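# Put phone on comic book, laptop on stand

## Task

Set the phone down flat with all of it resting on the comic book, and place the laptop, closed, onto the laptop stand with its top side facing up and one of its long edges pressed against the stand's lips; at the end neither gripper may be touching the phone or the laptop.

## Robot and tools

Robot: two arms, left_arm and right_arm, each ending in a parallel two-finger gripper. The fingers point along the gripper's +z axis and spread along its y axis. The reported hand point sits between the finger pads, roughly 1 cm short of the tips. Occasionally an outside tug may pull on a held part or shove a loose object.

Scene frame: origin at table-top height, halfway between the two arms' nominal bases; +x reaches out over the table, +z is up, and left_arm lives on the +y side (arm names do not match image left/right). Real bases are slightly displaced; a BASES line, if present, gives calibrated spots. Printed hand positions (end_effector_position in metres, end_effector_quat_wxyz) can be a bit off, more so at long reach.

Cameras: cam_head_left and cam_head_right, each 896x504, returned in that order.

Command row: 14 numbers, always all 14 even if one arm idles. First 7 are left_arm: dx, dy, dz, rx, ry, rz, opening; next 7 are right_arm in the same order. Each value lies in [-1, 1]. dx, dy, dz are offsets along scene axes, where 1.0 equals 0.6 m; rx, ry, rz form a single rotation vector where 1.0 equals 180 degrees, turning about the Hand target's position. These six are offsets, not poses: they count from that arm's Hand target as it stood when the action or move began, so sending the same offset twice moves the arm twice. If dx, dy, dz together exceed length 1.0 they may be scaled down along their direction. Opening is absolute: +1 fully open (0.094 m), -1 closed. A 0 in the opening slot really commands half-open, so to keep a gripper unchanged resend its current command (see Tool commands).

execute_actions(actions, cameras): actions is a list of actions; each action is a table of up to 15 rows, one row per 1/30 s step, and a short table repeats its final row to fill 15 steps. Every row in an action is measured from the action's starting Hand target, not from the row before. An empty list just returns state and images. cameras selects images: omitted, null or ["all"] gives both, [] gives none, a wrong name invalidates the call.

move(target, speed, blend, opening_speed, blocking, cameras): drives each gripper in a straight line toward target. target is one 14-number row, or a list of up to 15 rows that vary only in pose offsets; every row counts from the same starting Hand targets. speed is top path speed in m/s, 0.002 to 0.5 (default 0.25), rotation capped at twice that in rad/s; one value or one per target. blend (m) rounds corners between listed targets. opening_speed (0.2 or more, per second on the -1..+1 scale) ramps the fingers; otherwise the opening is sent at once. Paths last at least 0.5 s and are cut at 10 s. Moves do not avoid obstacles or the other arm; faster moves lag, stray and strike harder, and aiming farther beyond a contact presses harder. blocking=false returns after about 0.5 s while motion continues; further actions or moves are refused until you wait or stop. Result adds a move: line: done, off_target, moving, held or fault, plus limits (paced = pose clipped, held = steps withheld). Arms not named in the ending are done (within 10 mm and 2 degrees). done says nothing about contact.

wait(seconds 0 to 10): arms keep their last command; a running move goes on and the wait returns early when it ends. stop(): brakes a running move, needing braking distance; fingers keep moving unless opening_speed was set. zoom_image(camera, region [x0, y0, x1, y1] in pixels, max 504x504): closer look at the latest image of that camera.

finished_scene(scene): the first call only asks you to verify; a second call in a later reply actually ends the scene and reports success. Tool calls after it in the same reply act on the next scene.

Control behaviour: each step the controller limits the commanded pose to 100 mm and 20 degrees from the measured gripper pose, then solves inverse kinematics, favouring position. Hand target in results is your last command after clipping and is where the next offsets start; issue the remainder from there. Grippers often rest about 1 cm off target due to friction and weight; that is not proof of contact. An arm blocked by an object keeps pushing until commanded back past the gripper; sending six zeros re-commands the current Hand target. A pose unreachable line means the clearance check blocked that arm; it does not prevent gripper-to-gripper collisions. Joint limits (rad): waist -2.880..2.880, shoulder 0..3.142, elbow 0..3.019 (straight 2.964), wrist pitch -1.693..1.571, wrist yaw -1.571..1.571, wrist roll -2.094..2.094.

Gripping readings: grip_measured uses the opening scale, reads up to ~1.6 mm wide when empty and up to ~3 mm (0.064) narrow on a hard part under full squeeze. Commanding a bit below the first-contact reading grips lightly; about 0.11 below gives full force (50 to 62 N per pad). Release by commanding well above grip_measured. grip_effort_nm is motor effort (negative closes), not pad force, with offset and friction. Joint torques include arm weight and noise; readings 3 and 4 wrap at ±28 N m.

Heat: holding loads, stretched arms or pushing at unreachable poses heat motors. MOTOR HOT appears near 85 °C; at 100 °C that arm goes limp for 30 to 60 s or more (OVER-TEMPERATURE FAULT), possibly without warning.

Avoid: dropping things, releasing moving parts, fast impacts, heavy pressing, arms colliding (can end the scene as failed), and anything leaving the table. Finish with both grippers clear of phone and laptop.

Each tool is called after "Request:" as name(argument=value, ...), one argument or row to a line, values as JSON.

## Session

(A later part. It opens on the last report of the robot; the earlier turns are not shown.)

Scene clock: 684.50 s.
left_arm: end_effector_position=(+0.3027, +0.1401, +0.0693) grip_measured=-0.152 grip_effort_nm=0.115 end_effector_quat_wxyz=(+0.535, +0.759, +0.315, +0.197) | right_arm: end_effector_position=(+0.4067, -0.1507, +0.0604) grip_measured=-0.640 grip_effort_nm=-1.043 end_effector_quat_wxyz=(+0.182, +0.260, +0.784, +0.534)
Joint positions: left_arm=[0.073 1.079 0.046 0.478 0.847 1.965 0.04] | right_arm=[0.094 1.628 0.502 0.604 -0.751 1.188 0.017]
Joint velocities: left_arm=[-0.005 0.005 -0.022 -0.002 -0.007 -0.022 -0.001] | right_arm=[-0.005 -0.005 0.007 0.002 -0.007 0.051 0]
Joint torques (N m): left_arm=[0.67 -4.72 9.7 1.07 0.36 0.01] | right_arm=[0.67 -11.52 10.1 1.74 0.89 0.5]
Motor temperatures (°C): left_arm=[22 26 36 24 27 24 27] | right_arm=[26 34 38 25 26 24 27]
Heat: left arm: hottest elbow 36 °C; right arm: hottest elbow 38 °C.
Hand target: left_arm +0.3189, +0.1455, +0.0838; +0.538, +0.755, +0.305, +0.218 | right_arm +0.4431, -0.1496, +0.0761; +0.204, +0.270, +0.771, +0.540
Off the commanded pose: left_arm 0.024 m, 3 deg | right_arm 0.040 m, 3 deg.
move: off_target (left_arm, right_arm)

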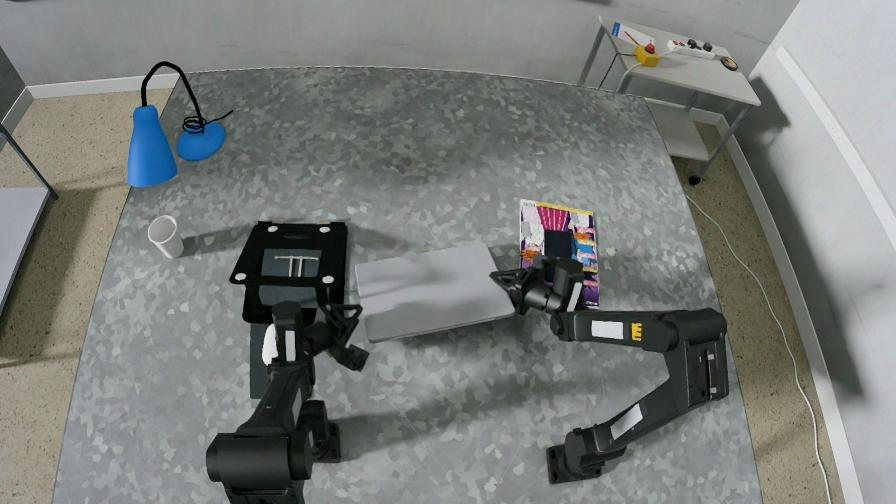

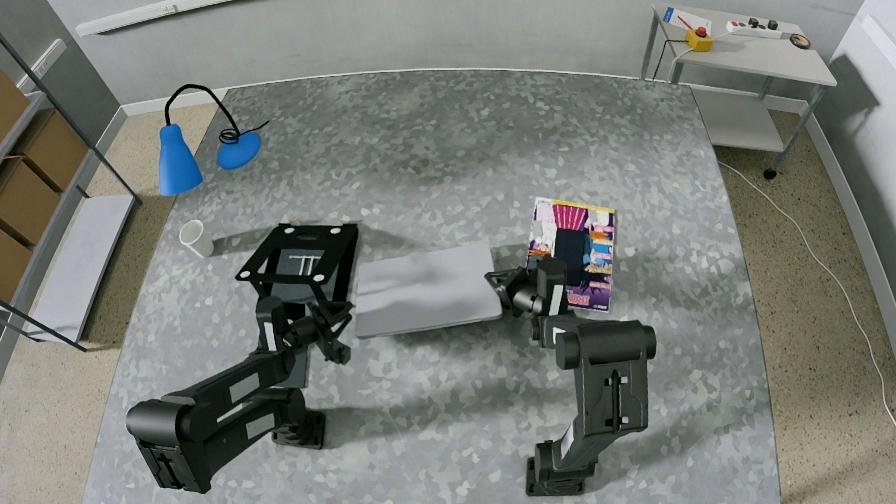

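Request:
move(
  target=[
    [0.0,0.03,0.0,0,0,0,-0.15,0.05,0,-0.01,0,0,0,-0.85],
    [0.0,0.03,-0.117,0,0,0,-0.15,0.05,0,-0.03,0,0,0,-0.85],
  ],
  speed=0.05,
)

Request:
zoom_image(
  camera="cam_head_left",
  region=[320, 210, 620, 400],
)

Scene clock: 691.67 s.
left_arm: end_effector_position=(+0.3116, +0.1561, +0.0266) grip_measured=-0.152 grip_effort_nm=0.115 end_effector_quat_wxyz=(+0.551, +0.753, +0.288, +0.217) | right_arm: end_effector_position=(+0.4391, -0.1465, +0.0481) grip_measured=-0.641 grip_effort_nm=-1.033 end_effector_quat_wxyz=(+0.178, +0.263, +0.781, +0.538)
Joint positions: left_arm=[0.177 1.694 0.053 1.09 0.963 2.047 0.04] | right_arm=[0.094 1.732 0.59 0.628 -0.758 1.206 0.017]
Joint velocities: left_arm=[0.005 -0.005 0.007 -0.012 0.037 0.007 -0.001] | right_arm=[0.005 -0.015 -0.012 -0.007 -0.066 -0.051 0]
Joint torques (N m): left_arm=[-0.38 -3.66 2.45 1.07 -0.75 0.15] | right_arm=[0.15 -12.69 9.29 1.94 0.94 0.29]
Motor temperatures (°C): left_arm=[22 25 36 24 27 24 27] | right_arm=[26 34 40 25 26 24 27]
Heat: left arm: hottest elbow 36 °C; right arm: hottest elbow 40 °C.
Hand target: left_arm +0.3189, +0.1635, +0.0151; +0.538, +0.755, +0.305, +0.218 | right_arm +0.4726, -0.1501, +0.0576; +0.204, +0.270, +0.771, +0.540
Off the commanded pose: left_arm 0.017 m, 2 deg | right_arm 0.036 m, 3 deg.
move: off_target (left_arm, right_arm)

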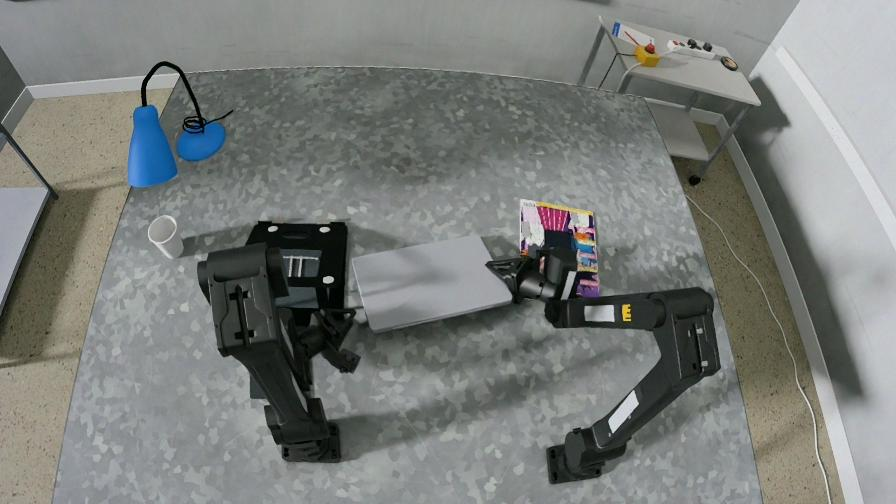

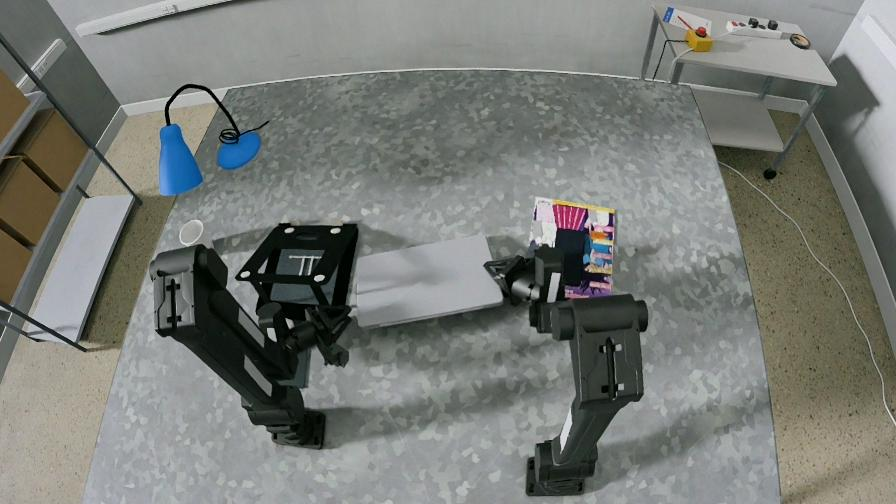

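Scaled by 1.680.

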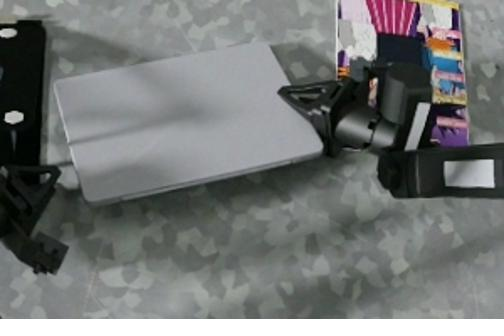

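Request:
zoom_image(
  camera="cam_head_left",
  region=[330, 270, 420, 350],
)

Request:
zoom_image(
  camera="cam_head_right",
  region=[325, 260, 415, 340],
)

Scaled by 5.600.

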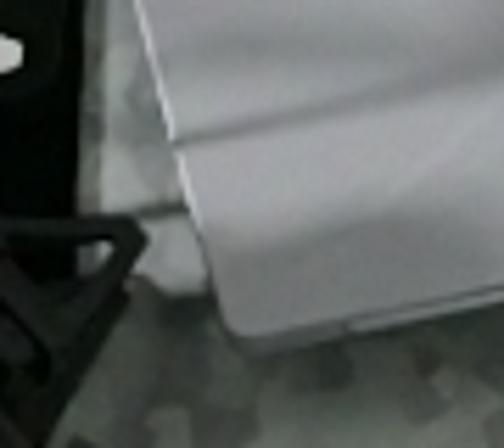

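Scaled by 5.600.

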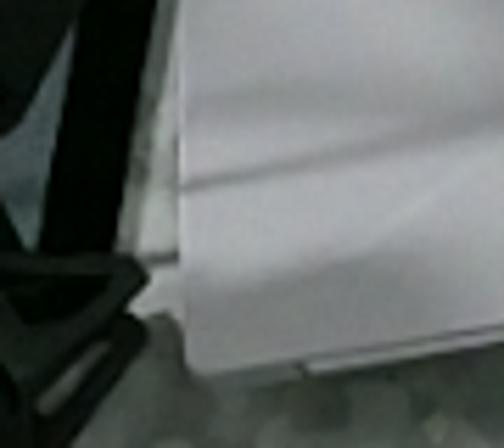

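Request:
move(
  target=[0.015,-0.1,0.0,0,0,0,-0.15,0,0,0,0,0,0,-0.85],
  speed=0.05,
)

Request:
zoom_image(
  camera="cam_head_left",
  region=[310, 240, 510, 380],
)

Request:
zoom_image(
  camera="cam_head_right",
  region=[290, 240, 490, 380],
)

Scene clock: 698.27 s.
left_arm: end_effector_position=(+0.3348, +0.1301, +0.0279) grip_measured=-0.152 grip_effort_nm=0.115 end_effector_quat_wxyz=(+0.532, +0.736, +0.330, +0.257) | right_arm: end_effector_position=(+0.4451, -0.1529, +0.0483) grip_measured=-0.641 grip_effort_nm=-1.038 end_effector_quat_wxyz=(+0.185, +0.269, +0.779, +0.536)
Joint positions: left_arm=[-0.066 1.8 0.056 1.361 0.626 1.831 0.04] | right_arm=[0.082 1.737 0.598 0.628 -0.752 1.206 0.017]
Joint velocities: left_arm=[0.005 -0.005 0.007 -0.002 0.022 -0.037 0] | right_arm=[-0.005 -0.005 -0.007 0.007 -0.037 -0.081 0]
Joint torques (N m): left_arm=[-6.95 -4.54 1.57 1.05 1.2 -0.02] | right_arm=[1.03 -13.04 8.85 1.96 0.75 0.29]
Motor temperatures (°C): left_arm=[22 25 36 24 27 24 27] | right_arm=[26 34 40 25 27 24 27]
Heat: left arm: hottest elbow 36 °C; right arm: hottest elbow 40 °C.
Hand target: left_arm +0.3273, +0.1040, +0.0157; +0.539, +0.754, +0.305, +0.219 | right_arm +0.4726, -0.1502, +0.0575; +0.204, +0.270, +0.771, +0.540
Off the commanded pose: left_arm 0.030 m, 6 deg | right_arm 0.029 m, 2 deg.
move: off_target (left_arm, right_arm)

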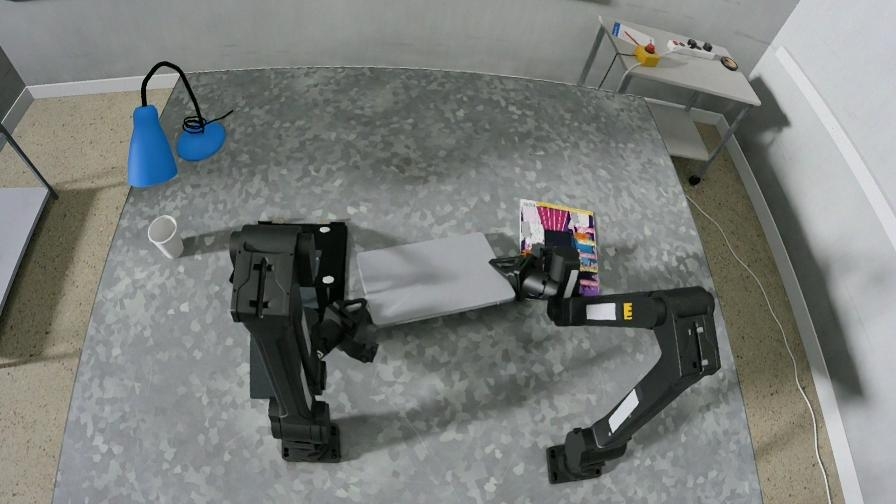

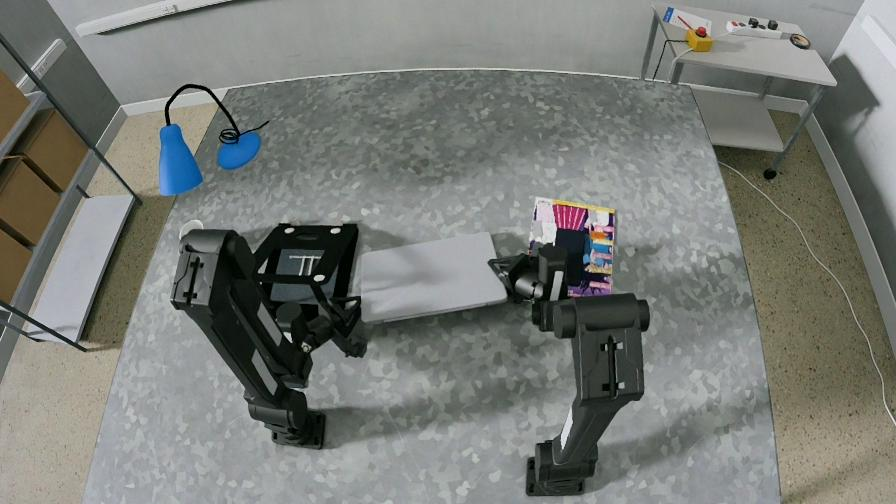

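Scaled by 2.520.

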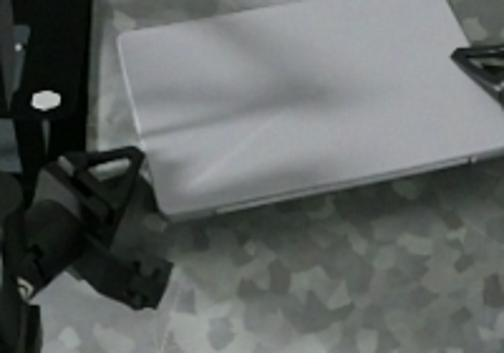

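Scaled by 2.520.

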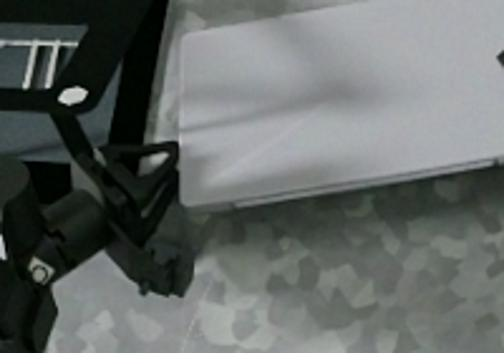

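Request:
move(
  target=[
    [0.0,0.06,0.02,0,0,0,-0.15,0.02,0,0.05,0,0,0,-0.85],
    [0.0,0.06,0.15,0,0,0,-0.15,0.08,-0.02,0.09,0,0,0,-0.85],
    [0.0,0.0,0.15,0,0,0.06,-0.15,0.11,-0.03,0.09,0,0,0,-0.85],
    [-0.04,-0.07,0.15,0,0,0.1,-0.15,0.11,-0.03,0.09,0,0,0,-0.85],
  ],
  speed=0.06,
)

Request:
zoom_image(
  camera="cam_head_left",
  region=[310, 220, 570, 380],
)

Request:
zoom_image(
  camera="cam_head_right",
  region=[310, 220, 570, 380],
)

Scene clock: 721.47 s.
left_arm: end_effector_position=(+0.3018, +0.0689, +0.0952) grip_measured=-0.152 grip_effort_nm=0.110 end_effector_quat_wxyz=(+0.487, +0.703, +0.423, +0.300) | right_arm: end_effector_position=(+0.4988, -0.1657, +0.0801) grip_measured=-0.655 grip_effort_nm=-1.038 end_effector_quat_wxyz=(+0.177, +0.264, +0.787, +0.529)
Joint positions: left_arm=[-0.695 0.91 0.046 0.504 -0.178 1.516 0.04] | right_arm=[0.039 1.722 0.776 0.376 -0.795 1.144 0.016]
Joint velocities: left_arm=[-0.005 -0.005 0.012 -0.007 -0.022 -0.007 0] | right_arm=[0.005 -0.015 -0.002 -0.002 0.022 0.007 0]
Joint torques (N m): left_arm=[-2.49 -3.19 8.77 2.52 -0.17 -0.2] | right_arm=[0.09 -16.38 12.25 1.52 0.44 0.54]
Motor temperatures (°C): left_arm=[23 25 36 24 28 24 27] | right_arm=[26 35 43 25 26 24 28]
Heat: left arm: hottest elbow 36 °C; right arm: hottest elbow 43 °C.
Hand target: left_arm +0.3032, +0.0627, +0.1040; +0.501, +0.695, +0.419, +0.300 | right_arm +0.5394, -0.1692, +0.1103; +0.204, +0.270, +0.771, +0.540
Off the commanded pose: left_arm 0.013 m, 2 deg | right_arm 0.051 m, 4 deg.
move: off_target (left_arm, right_arm)

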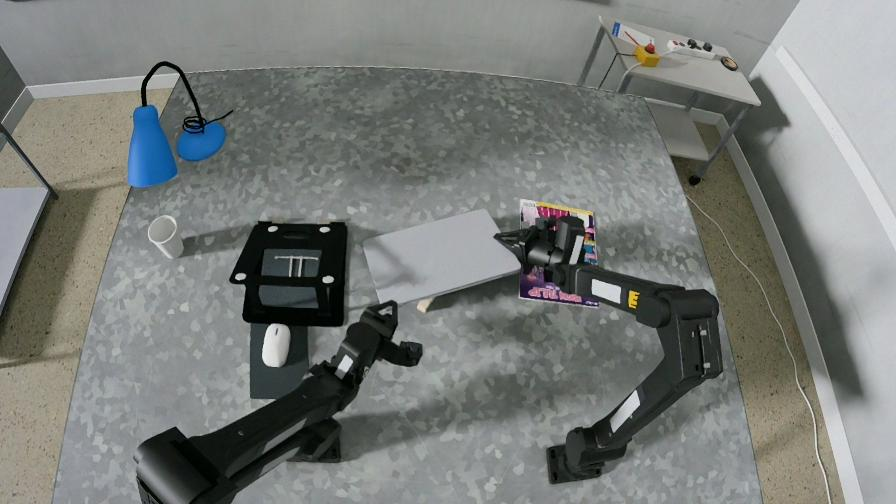

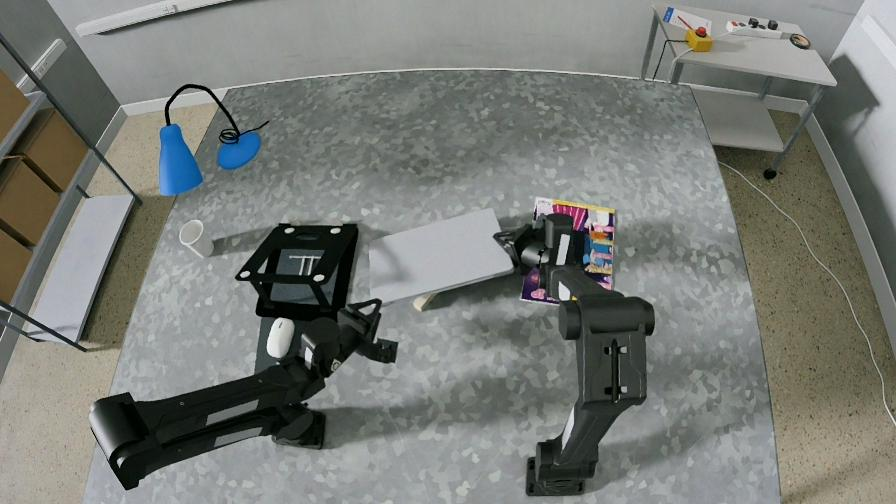

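Scaled by 1.938.

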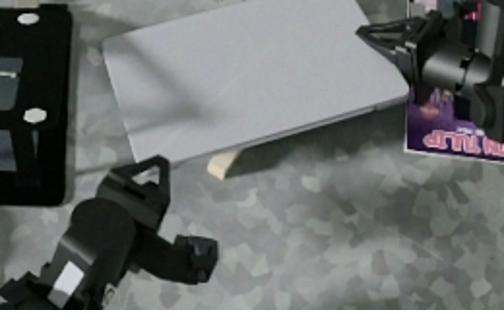

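Scaled by 1.938.

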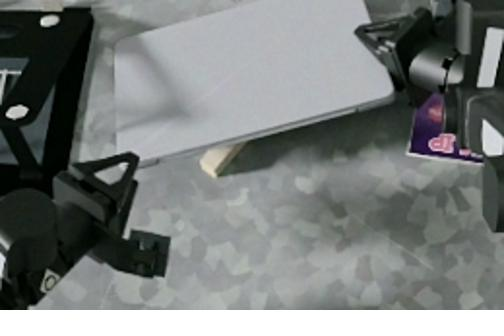

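Request:
move(
  target=[
    [0.0,0.0,-0.07,-0.03,0,0,-0.15,0,0,0.05,0,0,0,-0.85],
    [0.0,0.0,-0.125,-0.06,0,0,-0.15,0,0,0.05,0,0,0,-0.85],
  ],
  speed=0.06,
)

Request:
zoom_image(
  camera="cam_head_left",
  region=[310, 220, 570, 380],
)

Request:
zoom_image(
  camera="cam_head_right",
  region=[310, 220, 570, 380],
)

Scene clock: 730.07 s.
left_arm: end_effector_position=(+0.3012, +0.0597, +0.0590) grip_measured=-0.152 grip_effort_nm=0.110 end_effector_quat_wxyz=(+0.515, +0.689, +0.432, +0.271) | right_arm: end_effector_position=(+0.4989, -0.1664, +0.0801) grip_measured=-0.655 grip_effort_nm=-1.038 end_effector_quat_wxyz=(+0.157, +0.283, +0.790, +0.521)
Joint positions: left_arm=[-0.695 1.413 0.009 1.073 -0.133 1.45 0.04] | right_arm=[0.039 1.71 0.793 0.3 -0.789 1.156 0.016]
Joint velocities: left_arm=[0.015 -0.015 -0.007 0.027 0.007 0.022 -0.001] | right_arm=[0.005 0.015 -0.007 0.007 0.007 -0.037 0]
Joint torques (N m): left_arm=[-1.55 -6.36 3.43 1.59 -0.06 0.03] | right_arm=[0.15 -20.89 12.4 1.28 0.23 0.45]
Motor temperatures (°C): left_arm=[22 25 36 24 28 24 27] | right_arm=[26 35 44 25 26 24 28]
Heat: left arm: hottest elbow 36 °C; right arm: hottest elbow 44 °C.
Hand target: left_arm +0.3018, +0.0593, +0.0624; +0.518, +0.687, +0.430, +0.273 | right_arm +0.5401, -0.1692, +0.1405; +0.204, +0.270, +0.771, +0.540
Off the commanded pose: left_arm 0.030 m, 8 deg | right_arm 0.073 m, 6 deg.
move: held (left_arm; a check stopped the path), off_target (right_arm); path passed 1 of 2 targets; limits=held
pose unreachable (left arm): on one or more control steps of this call, first in action 0 (counted from 0), this arm could not follow its commanded pose, so it was not sent that pose on those steps. It may still have moved: this result reports where it is.
cause: moving toward the commanded pose would bring two parts of the arm too close to each other (its shoulder (the part past joint 1) and its forearm (the part past joint 3), with joints 2 (shoulder) and 3 (elbow) between them).

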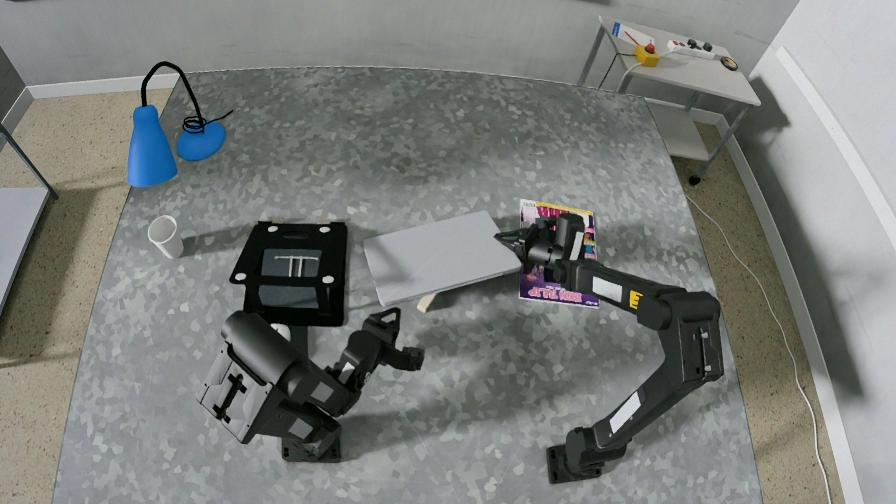

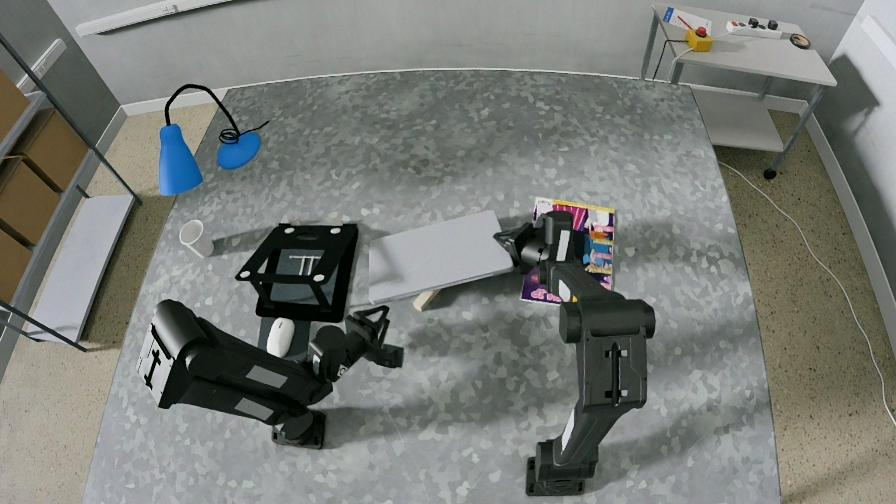

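Scaled by 1.938.

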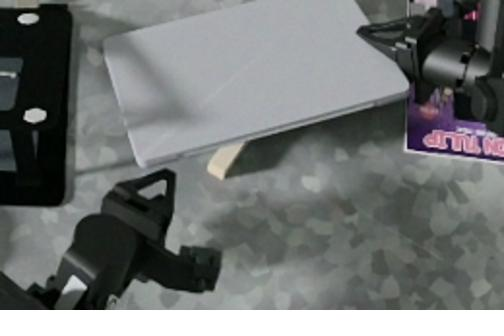

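Scaled by 1.938.

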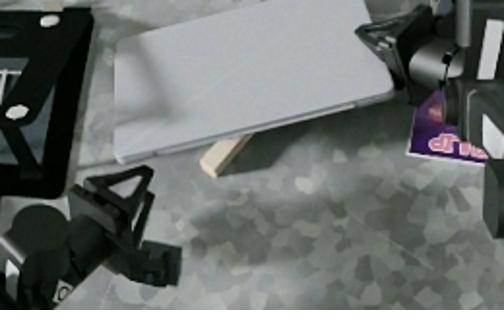

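Request:
move(
  target=[
    [0.02,-0.05,0.01,-0.03,0,0,-0.15,-0.05,0,0.04,0,0,0,-0.85],
    [0.03,-0.06,-0.03,-0.03,0,0,-0.15,-0.06,0,0.06,0,0,0,-0.85],
  ],
  speed=0.06,
)

Request:
zoom_image(
  camera="cam_head_left",
  region=[310, 220, 570, 380],
)

Request:
zoom_image(
  camera="cam_head_right",
  region=[310, 220, 570, 380],
)

Scene clock: 740.33 s.
left_arm: end_effector_position=(+0.3164, +0.0323, +0.0403) grip_measured=-0.152 grip_effort_nm=0.105 end_effector_quat_wxyz=(+0.537, +0.668, +0.447, +0.255) | right_arm: end_effector_position=(+0.4941, -0.1693, +0.1232) grip_measured=-0.666 grip_effort_nm=-1.038 end_effector_quat_wxyz=(+0.179, +0.276, +0.792, +0.515)
Joint positions: left_arm=[-0.749 1.731 0.082 1.347 -0.174 1.371 0.04] | right_arm=[0.041 1.591 0.793 0.202 -0.762 1.134 0.016]
Joint velocities: left_arm=[-0.005 0.005 -0.002 0.002 -0.037 0.037 0] | right_arm=[0.005 -0.015 -0.012 -0.002 -0.051 -0.022 0]
Joint torques (N m): left_arm=[-3.02 -7.06 2.62 2.58 -0.2 -0.18] | right_arm=[0.56 -21.54 9.36 1.68 -0.54 0.64]
Motor temperatures (°C): left_arm=[22 25 36 24 27 24 27] | right_arm=[26 36 45 25 26 24 28]
Heat: left arm: hottest elbow 36 °C; right arm: hottest elbow 45 °C.
Hand target: left_arm +0.3193, +0.0236, +0.0445; +0.550, +0.662, +0.443, +0.253 | right_arm +0.5048, -0.1688, +0.1771; +0.204, +0.270, +0.771, +0.540
Off the commanded pose: left_arm 0.010 m, 2 deg | right_arm 0.054 m, 5 deg.
move: off_target (right_arm)

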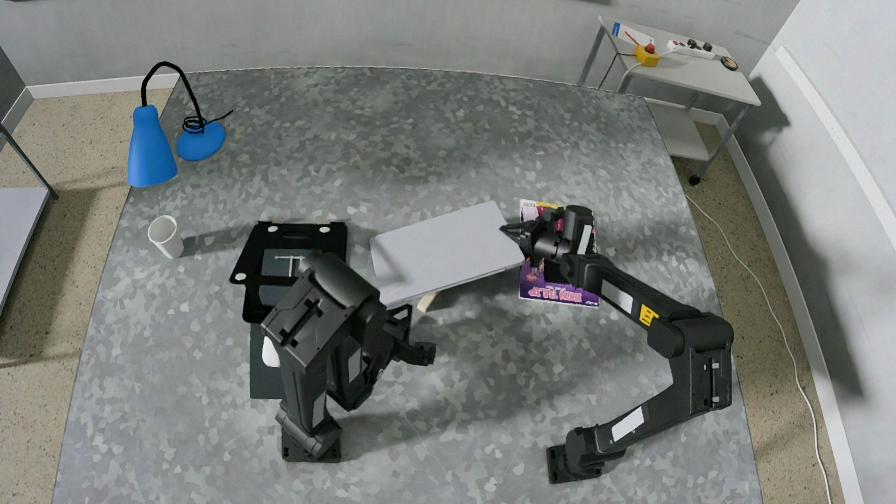

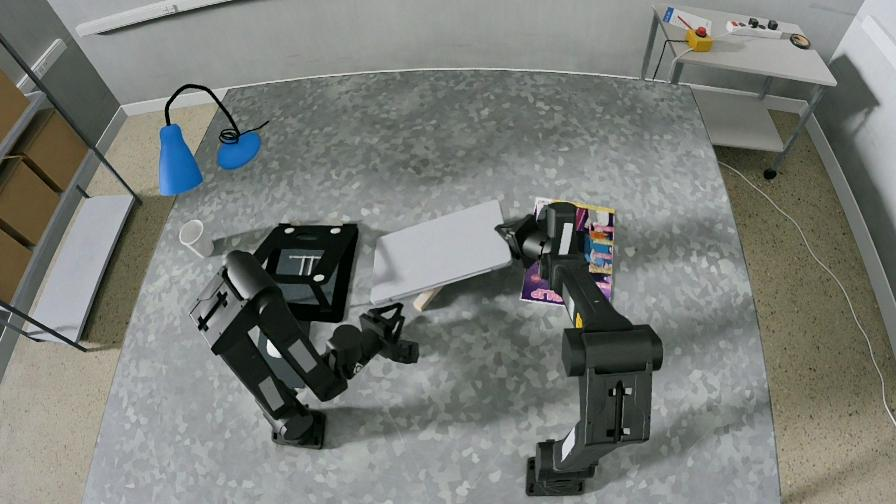

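Scaled by 1.938.

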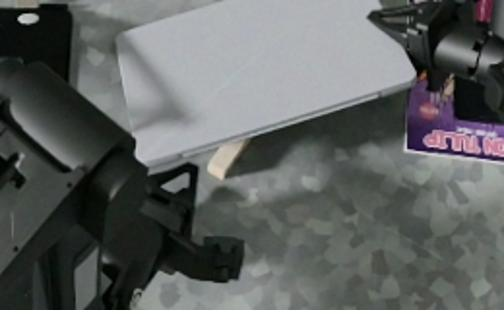

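Scaled by 1.938.

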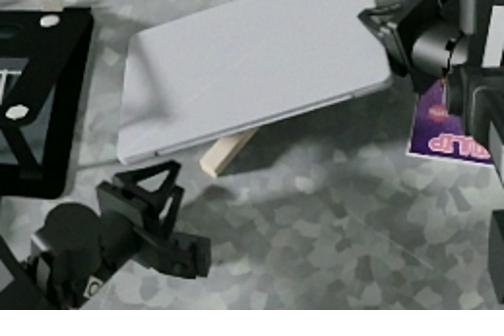

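Request:
move(
  target=[
    [0.0,0.0,0.0,-0.05,0,0,-0.15,-0.02,0,-0.02,0,0,0,-0.85],
    [0.07,-0.035,0.0,-0.05,0,0,-0.15,-0.02,0,-0.02,0,0,0,-0.85],
  ],
  speed=0.04,
)

Request:
zoom_image(
  camera="cam_head_left",
  region=[360, 220, 560, 360],
)

Request:
zoom_image(
  camera="cam_head_right",
  region=[340, 220, 540, 360],
)

Scene clock: 748.03 s.
left_arm: end_effector_position=(+0.3429, +0.0055, +0.0433) grip_measured=-0.152 grip_effort_nm=0.110 end_effector_quat_wxyz=(+0.597, +0.626, +0.456, +0.210) | right_arm: end_effector_position=(+0.4885, -0.1717, +0.1198) grip_measured=-0.667 grip_effort_nm=-1.043 end_effector_quat_wxyz=(+0.178, +0.290, +0.788, +0.513)
Joint positions: left_arm=[-0.716 1.877 0.172 1.503 -0.083 1.263 0.04] | right_arm=[0.041 1.58 0.769 0.219 -0.745 1.162 0.016]
Joint velocities: left_arm=[-0.005 -0.005 -0.007 0.022 0.007 0.007 0] | right_arm=[-0.005 -0.024 0.007 0.012 0.037 0.007 -0.001]
Joint torques (N m): left_arm=[0.26 -9.17 4.26 0.85 0.08 -0.07] | right_arm=[0.62 -20.6 7.8 2.5 -1 0.4]
Motor temperatures (°C): left_arm=[22 25 36 24 27 24 27] | right_arm=[26 37 45 25 26 24 28]
Heat: left arm: hottest elbow 36 °C; right arm: hottest elbow 45 °C.
Hand target: left_arm +0.3609, +0.0021, +0.0443; +0.600, +0.617, +0.461, +0.216 | right_arm +0.4925, -0.1686, +0.1651; +0.204, +0.270, +0.771, +0.540
Off the commanded pose: left_arm 0.019 m, 2 deg | right_arm 0.046 m, 5 deg.
move: off_target (left_arm, right_arm)

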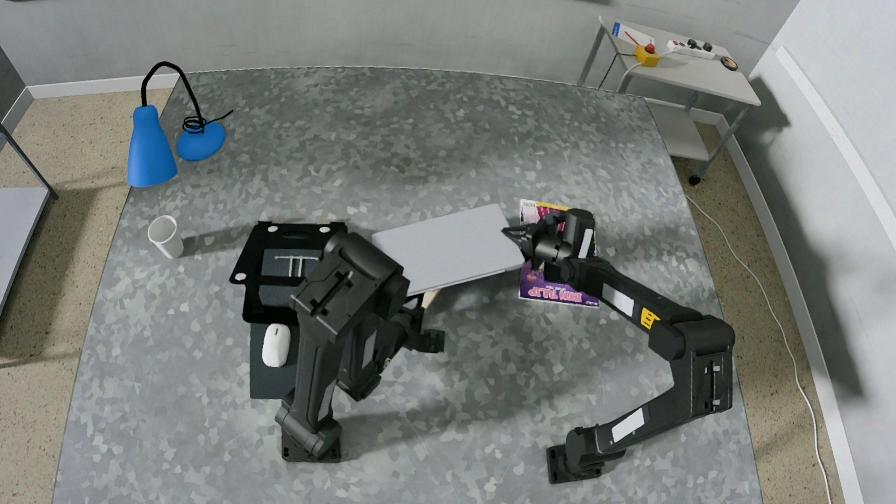

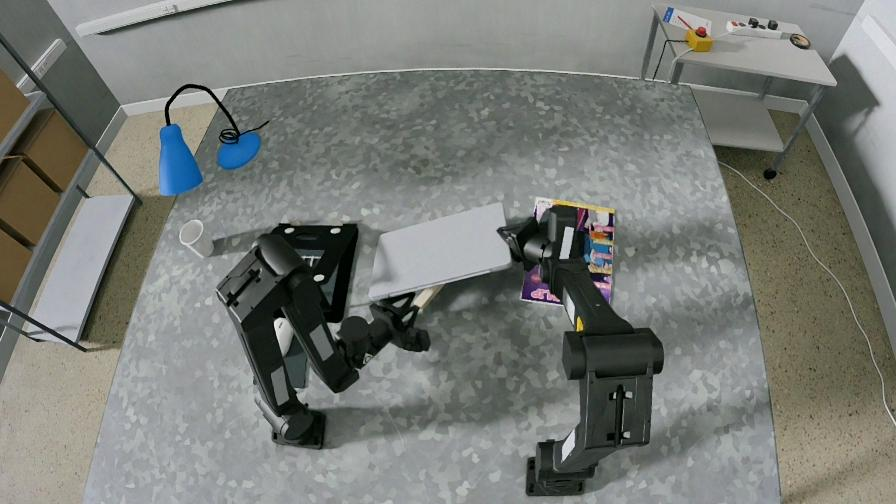

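Scaled by 2.520.

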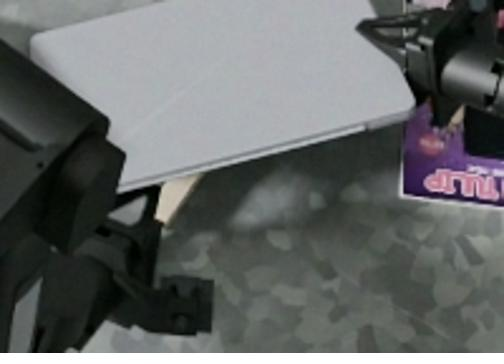

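Scaled by 2.520.

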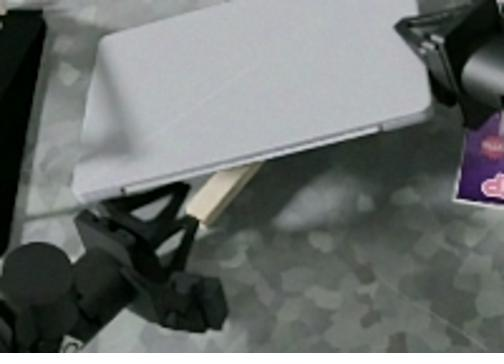

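Request:
move(
  target=[
    [-0.06,0.035,0.0,-0.0,0,0,-0.15,0,0,0,0,0,0,-0.85],
    [-0.06,0.035,0.025,-0.02,0,0,-0.15,0,0,0,0,0,0,-0.85],
    [0.01,0.0,0.025,-0.02,0,0,-0.15,0,0,0,0,0,0,-0.85],
  ],
  speed=0.04,
)

Request:
zoom_image(
  camera="cam_head_left",
  region=[360, 220, 560, 360],
)

Request:
zoom_image(
  camera="cam_head_right",
  region=[340, 220, 540, 360],
)

Scene clock: 755.73 s.
left_arm: end_effector_position=(+0.3472, +0.0060, +0.0437) grip_measured=-0.152 grip_effort_nm=0.110 end_effector_quat_wxyz=(+0.600, +0.619, +0.469, +0.192) | right_arm: end_effector_position=(+0.4892, -0.1721, +0.1209) grip_measured=-0.667 grip_effort_nm=-1.038 end_effector_quat_wxyz=(+0.180, +0.291, +0.787, +0.513)
Joint positions: left_arm=[-0.695 1.857 0.179 1.469 -0.053 1.22 0.04] | right_arm=[0.041 1.579 0.769 0.223 -0.742 1.165 0.016]
Joint velocities: left_arm=[-0.015 0.005 -0.017 -0.017 -0.051 0.051 0] | right_arm=[0.005 -0.005 0.002 0.007 0.007 -0.007 -0.001]
Joint torques (N m): left_arm=[1.14 -12.22 4.14 1.69 0.02 -0.12] | right_arm=[0.56 -20.48 7.82 2.41 -1.09 0.37]
Motor temperatures (°C): left_arm=[22 26 36 24 27 24 27] | right_arm=[26 37 46 25 27 24 28]
Heat: left arm: hottest elbow 36 °C; right arm: hottest elbow 46 °C.
Hand target: left_arm +0.3669, +0.0018, +0.0592; +0.619, +0.598, +0.468, +0.202 | right_arm +0.4925, -0.1686, +0.1652; +0.204, +0.270, +0.771, +0.540
Off the commanded pose: left_arm 0.025 m, 4 deg | right_arm 0.044 m, 5 deg.
move: off_target (left_arm, right_arm)

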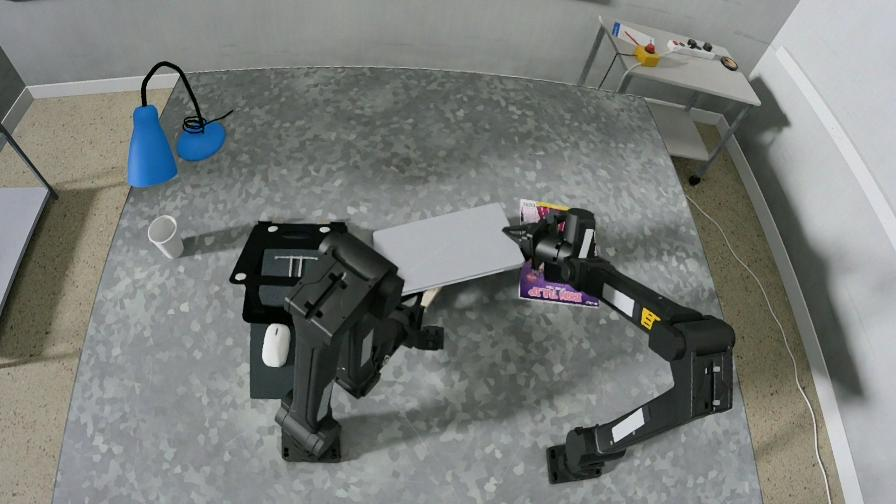

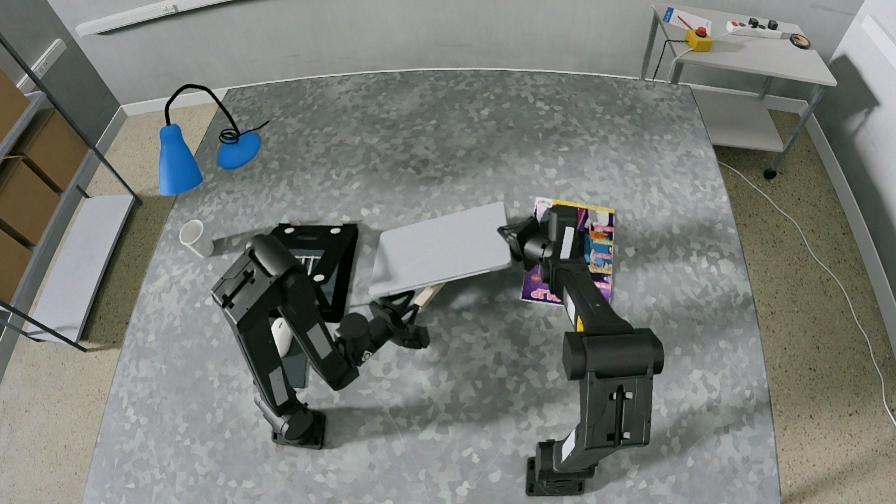

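Scaled by 2.520.

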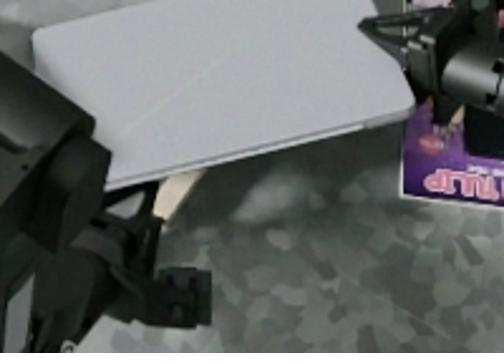

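Scaled by 2.520.

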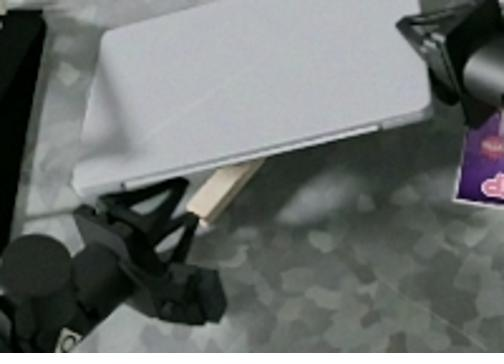

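Request:
move(
  target=[
    [-0.08,0.04,-0.02,0,0,0,-0.15,0,0,0,0,0,0,-0.85],
    [-0.08,0.04,0.025,0,0,0,-0.15,0,0,0,0,0,0,-0.85],
  ],
  speed=0.04,
)

Request:
zoom_image(
  camera="cam_head_left",
  region=[360, 220, 560, 360],
)

Request:
zoom_image(
  camera="cam_head_right",
  region=[340, 220, 540, 360],
)

Scene clock: 763.57 s.
left_arm: end_effector_position=(+0.3223, +0.0282, +0.0692) grip_measured=-0.152 grip_effort_nm=0.115 end_effector_quat_wxyz=(+0.614, +0.601, +0.470, +0.205) | right_arm: end_effector_position=(+0.4893, -0.1718, +0.1221) grip_measured=-0.668 grip_effort_nm=-1.038 end_effector_quat_wxyz=(+0.183, +0.286, +0.788, +0.514)
Joint positions: left_arm=[-0.71 1.764 0.08 1.52 -0.095 1.213 0.04] | right_arm=[0.041 1.578 0.769 0.225 -0.744 1.155 0.016]
Joint velocities: left_arm=[-0.005 -0.005 -0.012 -0.012 -0.007 0.007 0.001] | right_arm=[-0.015 -0.015 -0.012 0.002 0.007 0.007 0]
Joint torques (N m): left_arm=[-2.67 -10.23 0.34 1.89 -0.19 -0.15] | right_arm=[0.62 -20.31 7.87 2.29 -1.03 0.45]
Motor temperatures (°C): left_arm=[22 26 36 24 27 24 27] | right_arm=[26 38 46 25 27 24 28]
Heat: left arm: hottest elbow 36 °C; right arm: hottest elbow 46 °C.
Hand target: left_arm +0.3192, +0.0262, +0.0746; +0.619, +0.598, +0.468, +0.202 | right_arm +0.4924, -0.1686, +0.1651; +0.204, +0.270, +0.771, +0.540
Off the commanded pose: left_arm 0.007 m, 1 deg | right_arm 0.043 m, 5 deg.
move: off_target (right_arm)

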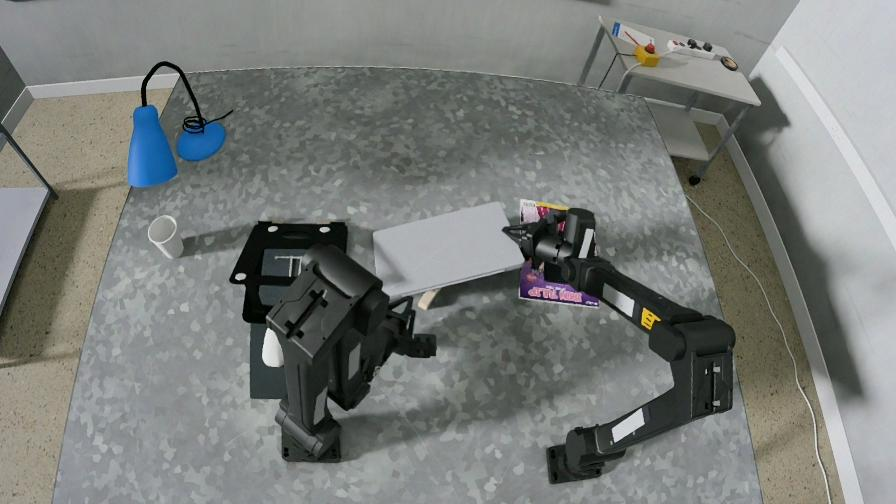

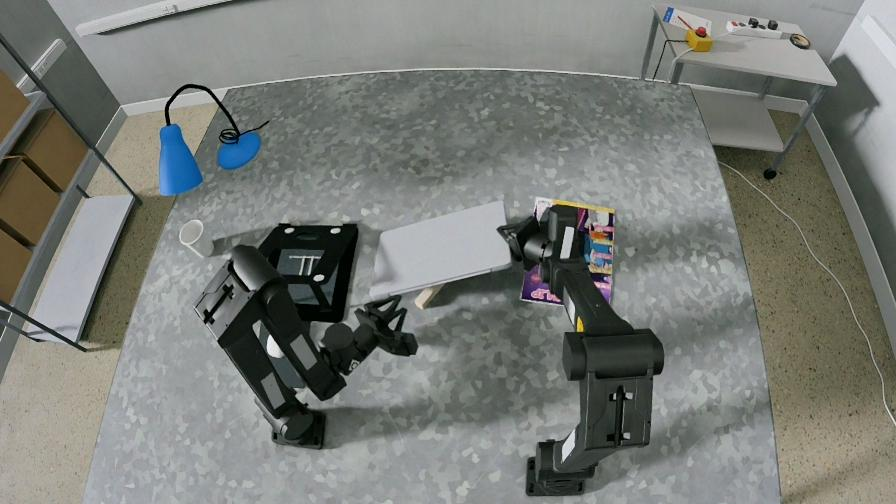

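Scaled by 2.520.

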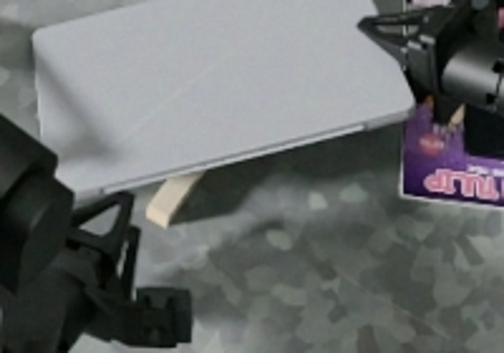

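Scaled by 2.520.

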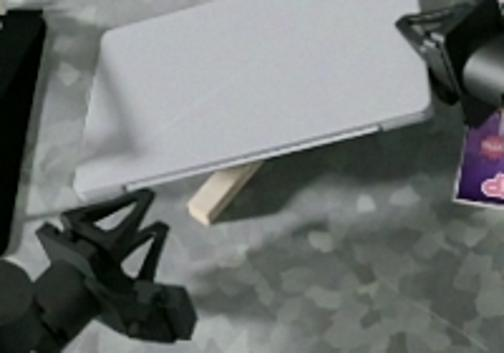

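Request:
move(
  target=[0.03,-0.016,0.0,0,0,0,-0.15,0,0,0,0,0,0,-0.85],
  speed=0.03,
)

Request:
zoom_image(
  camera="cam_head_left",
  region=[360, 220, 560, 360],
)

Request:
zoom_image(
  camera="cam_head_right",
  region=[340, 220, 540, 360],
)

Scene clock: 780.70 s.
left_arm: end_effector_position=(+0.3287, +0.0207, +0.0643) grip_measured=-0.152 grip_effort_nm=0.110 end_effector_quat_wxyz=(+0.607, +0.609, +0.471, +0.199) | right_arm: end_effector_position=(+0.4893, -0.1718, +0.1221) grip_measured=-0.668 grip_effort_nm=-1.043 end_effector_quat_wxyz=(+0.184, +0.285, +0.788, +0.513)
Joint positions: left_arm=[-0.71 1.75 0.107 1.457 -0.084 1.213 0.04] | right_arm=[0.041 1.578 0.769 0.225 -0.744 1.153 0.016]
Joint velocities: left_arm=[-0.015 -0.005 -0.002 -0.002 0.037 0.037 -0.001] | right_arm=[-0.005 0.005 -0.007 -0.022 0.037 -0.081 0]
Joint torques (N m): left_arm=[-1.32 -10.52 2.92 1.76 0.06 -0.1] | right_arm=[0.56 -20.37 7.87 2.28 -1.02 0.47]
Motor temperatures (°C): left_arm=[22 26 35 24 27 24 27] | right_arm=[26 39 46 25 27 24 28]
Heat: left arm: hottest elbow 35 °C; right arm: hottest elbow 46 °C.
Hand target: left_arm +0.3371, +0.0164, +0.0744; +0.619, +0.598, +0.468, +0.202 | right_arm +0.4925, -0.1686, +0.1651; +0.204, +0.270, +0.771, +0.540
Off the commanded pose: left_arm 0.014 m, 2 deg | right_arm 0.043 m, 5 deg.
move: off_target (left_arm, right_arm)

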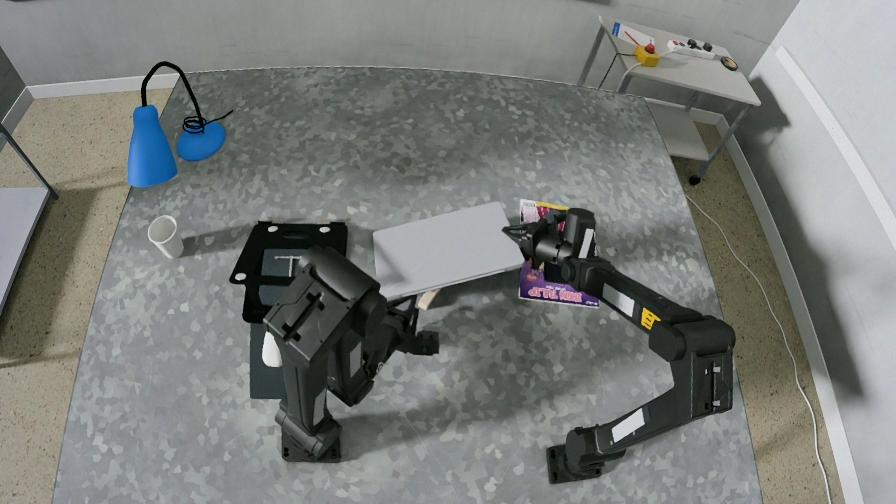

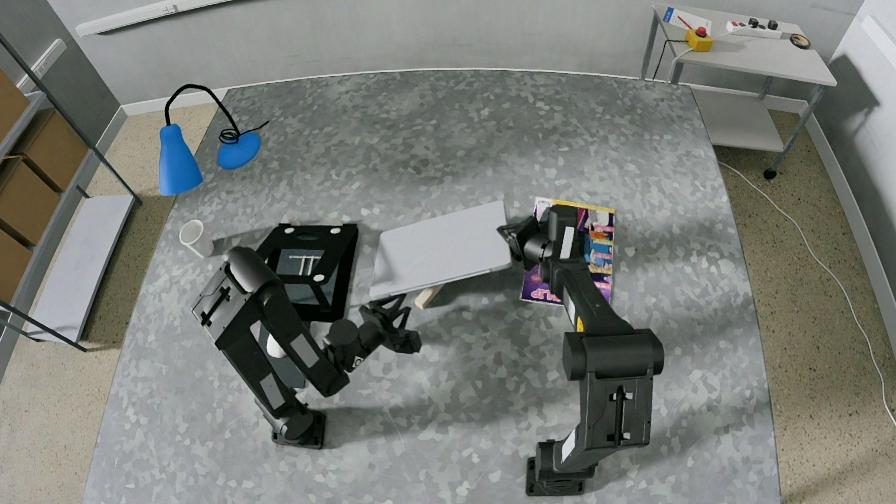

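Scaled by 2.520.

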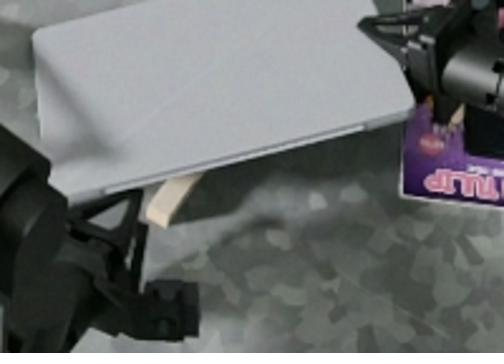

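Scaled by 2.520.

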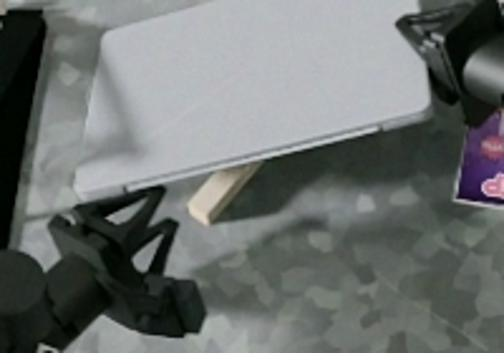

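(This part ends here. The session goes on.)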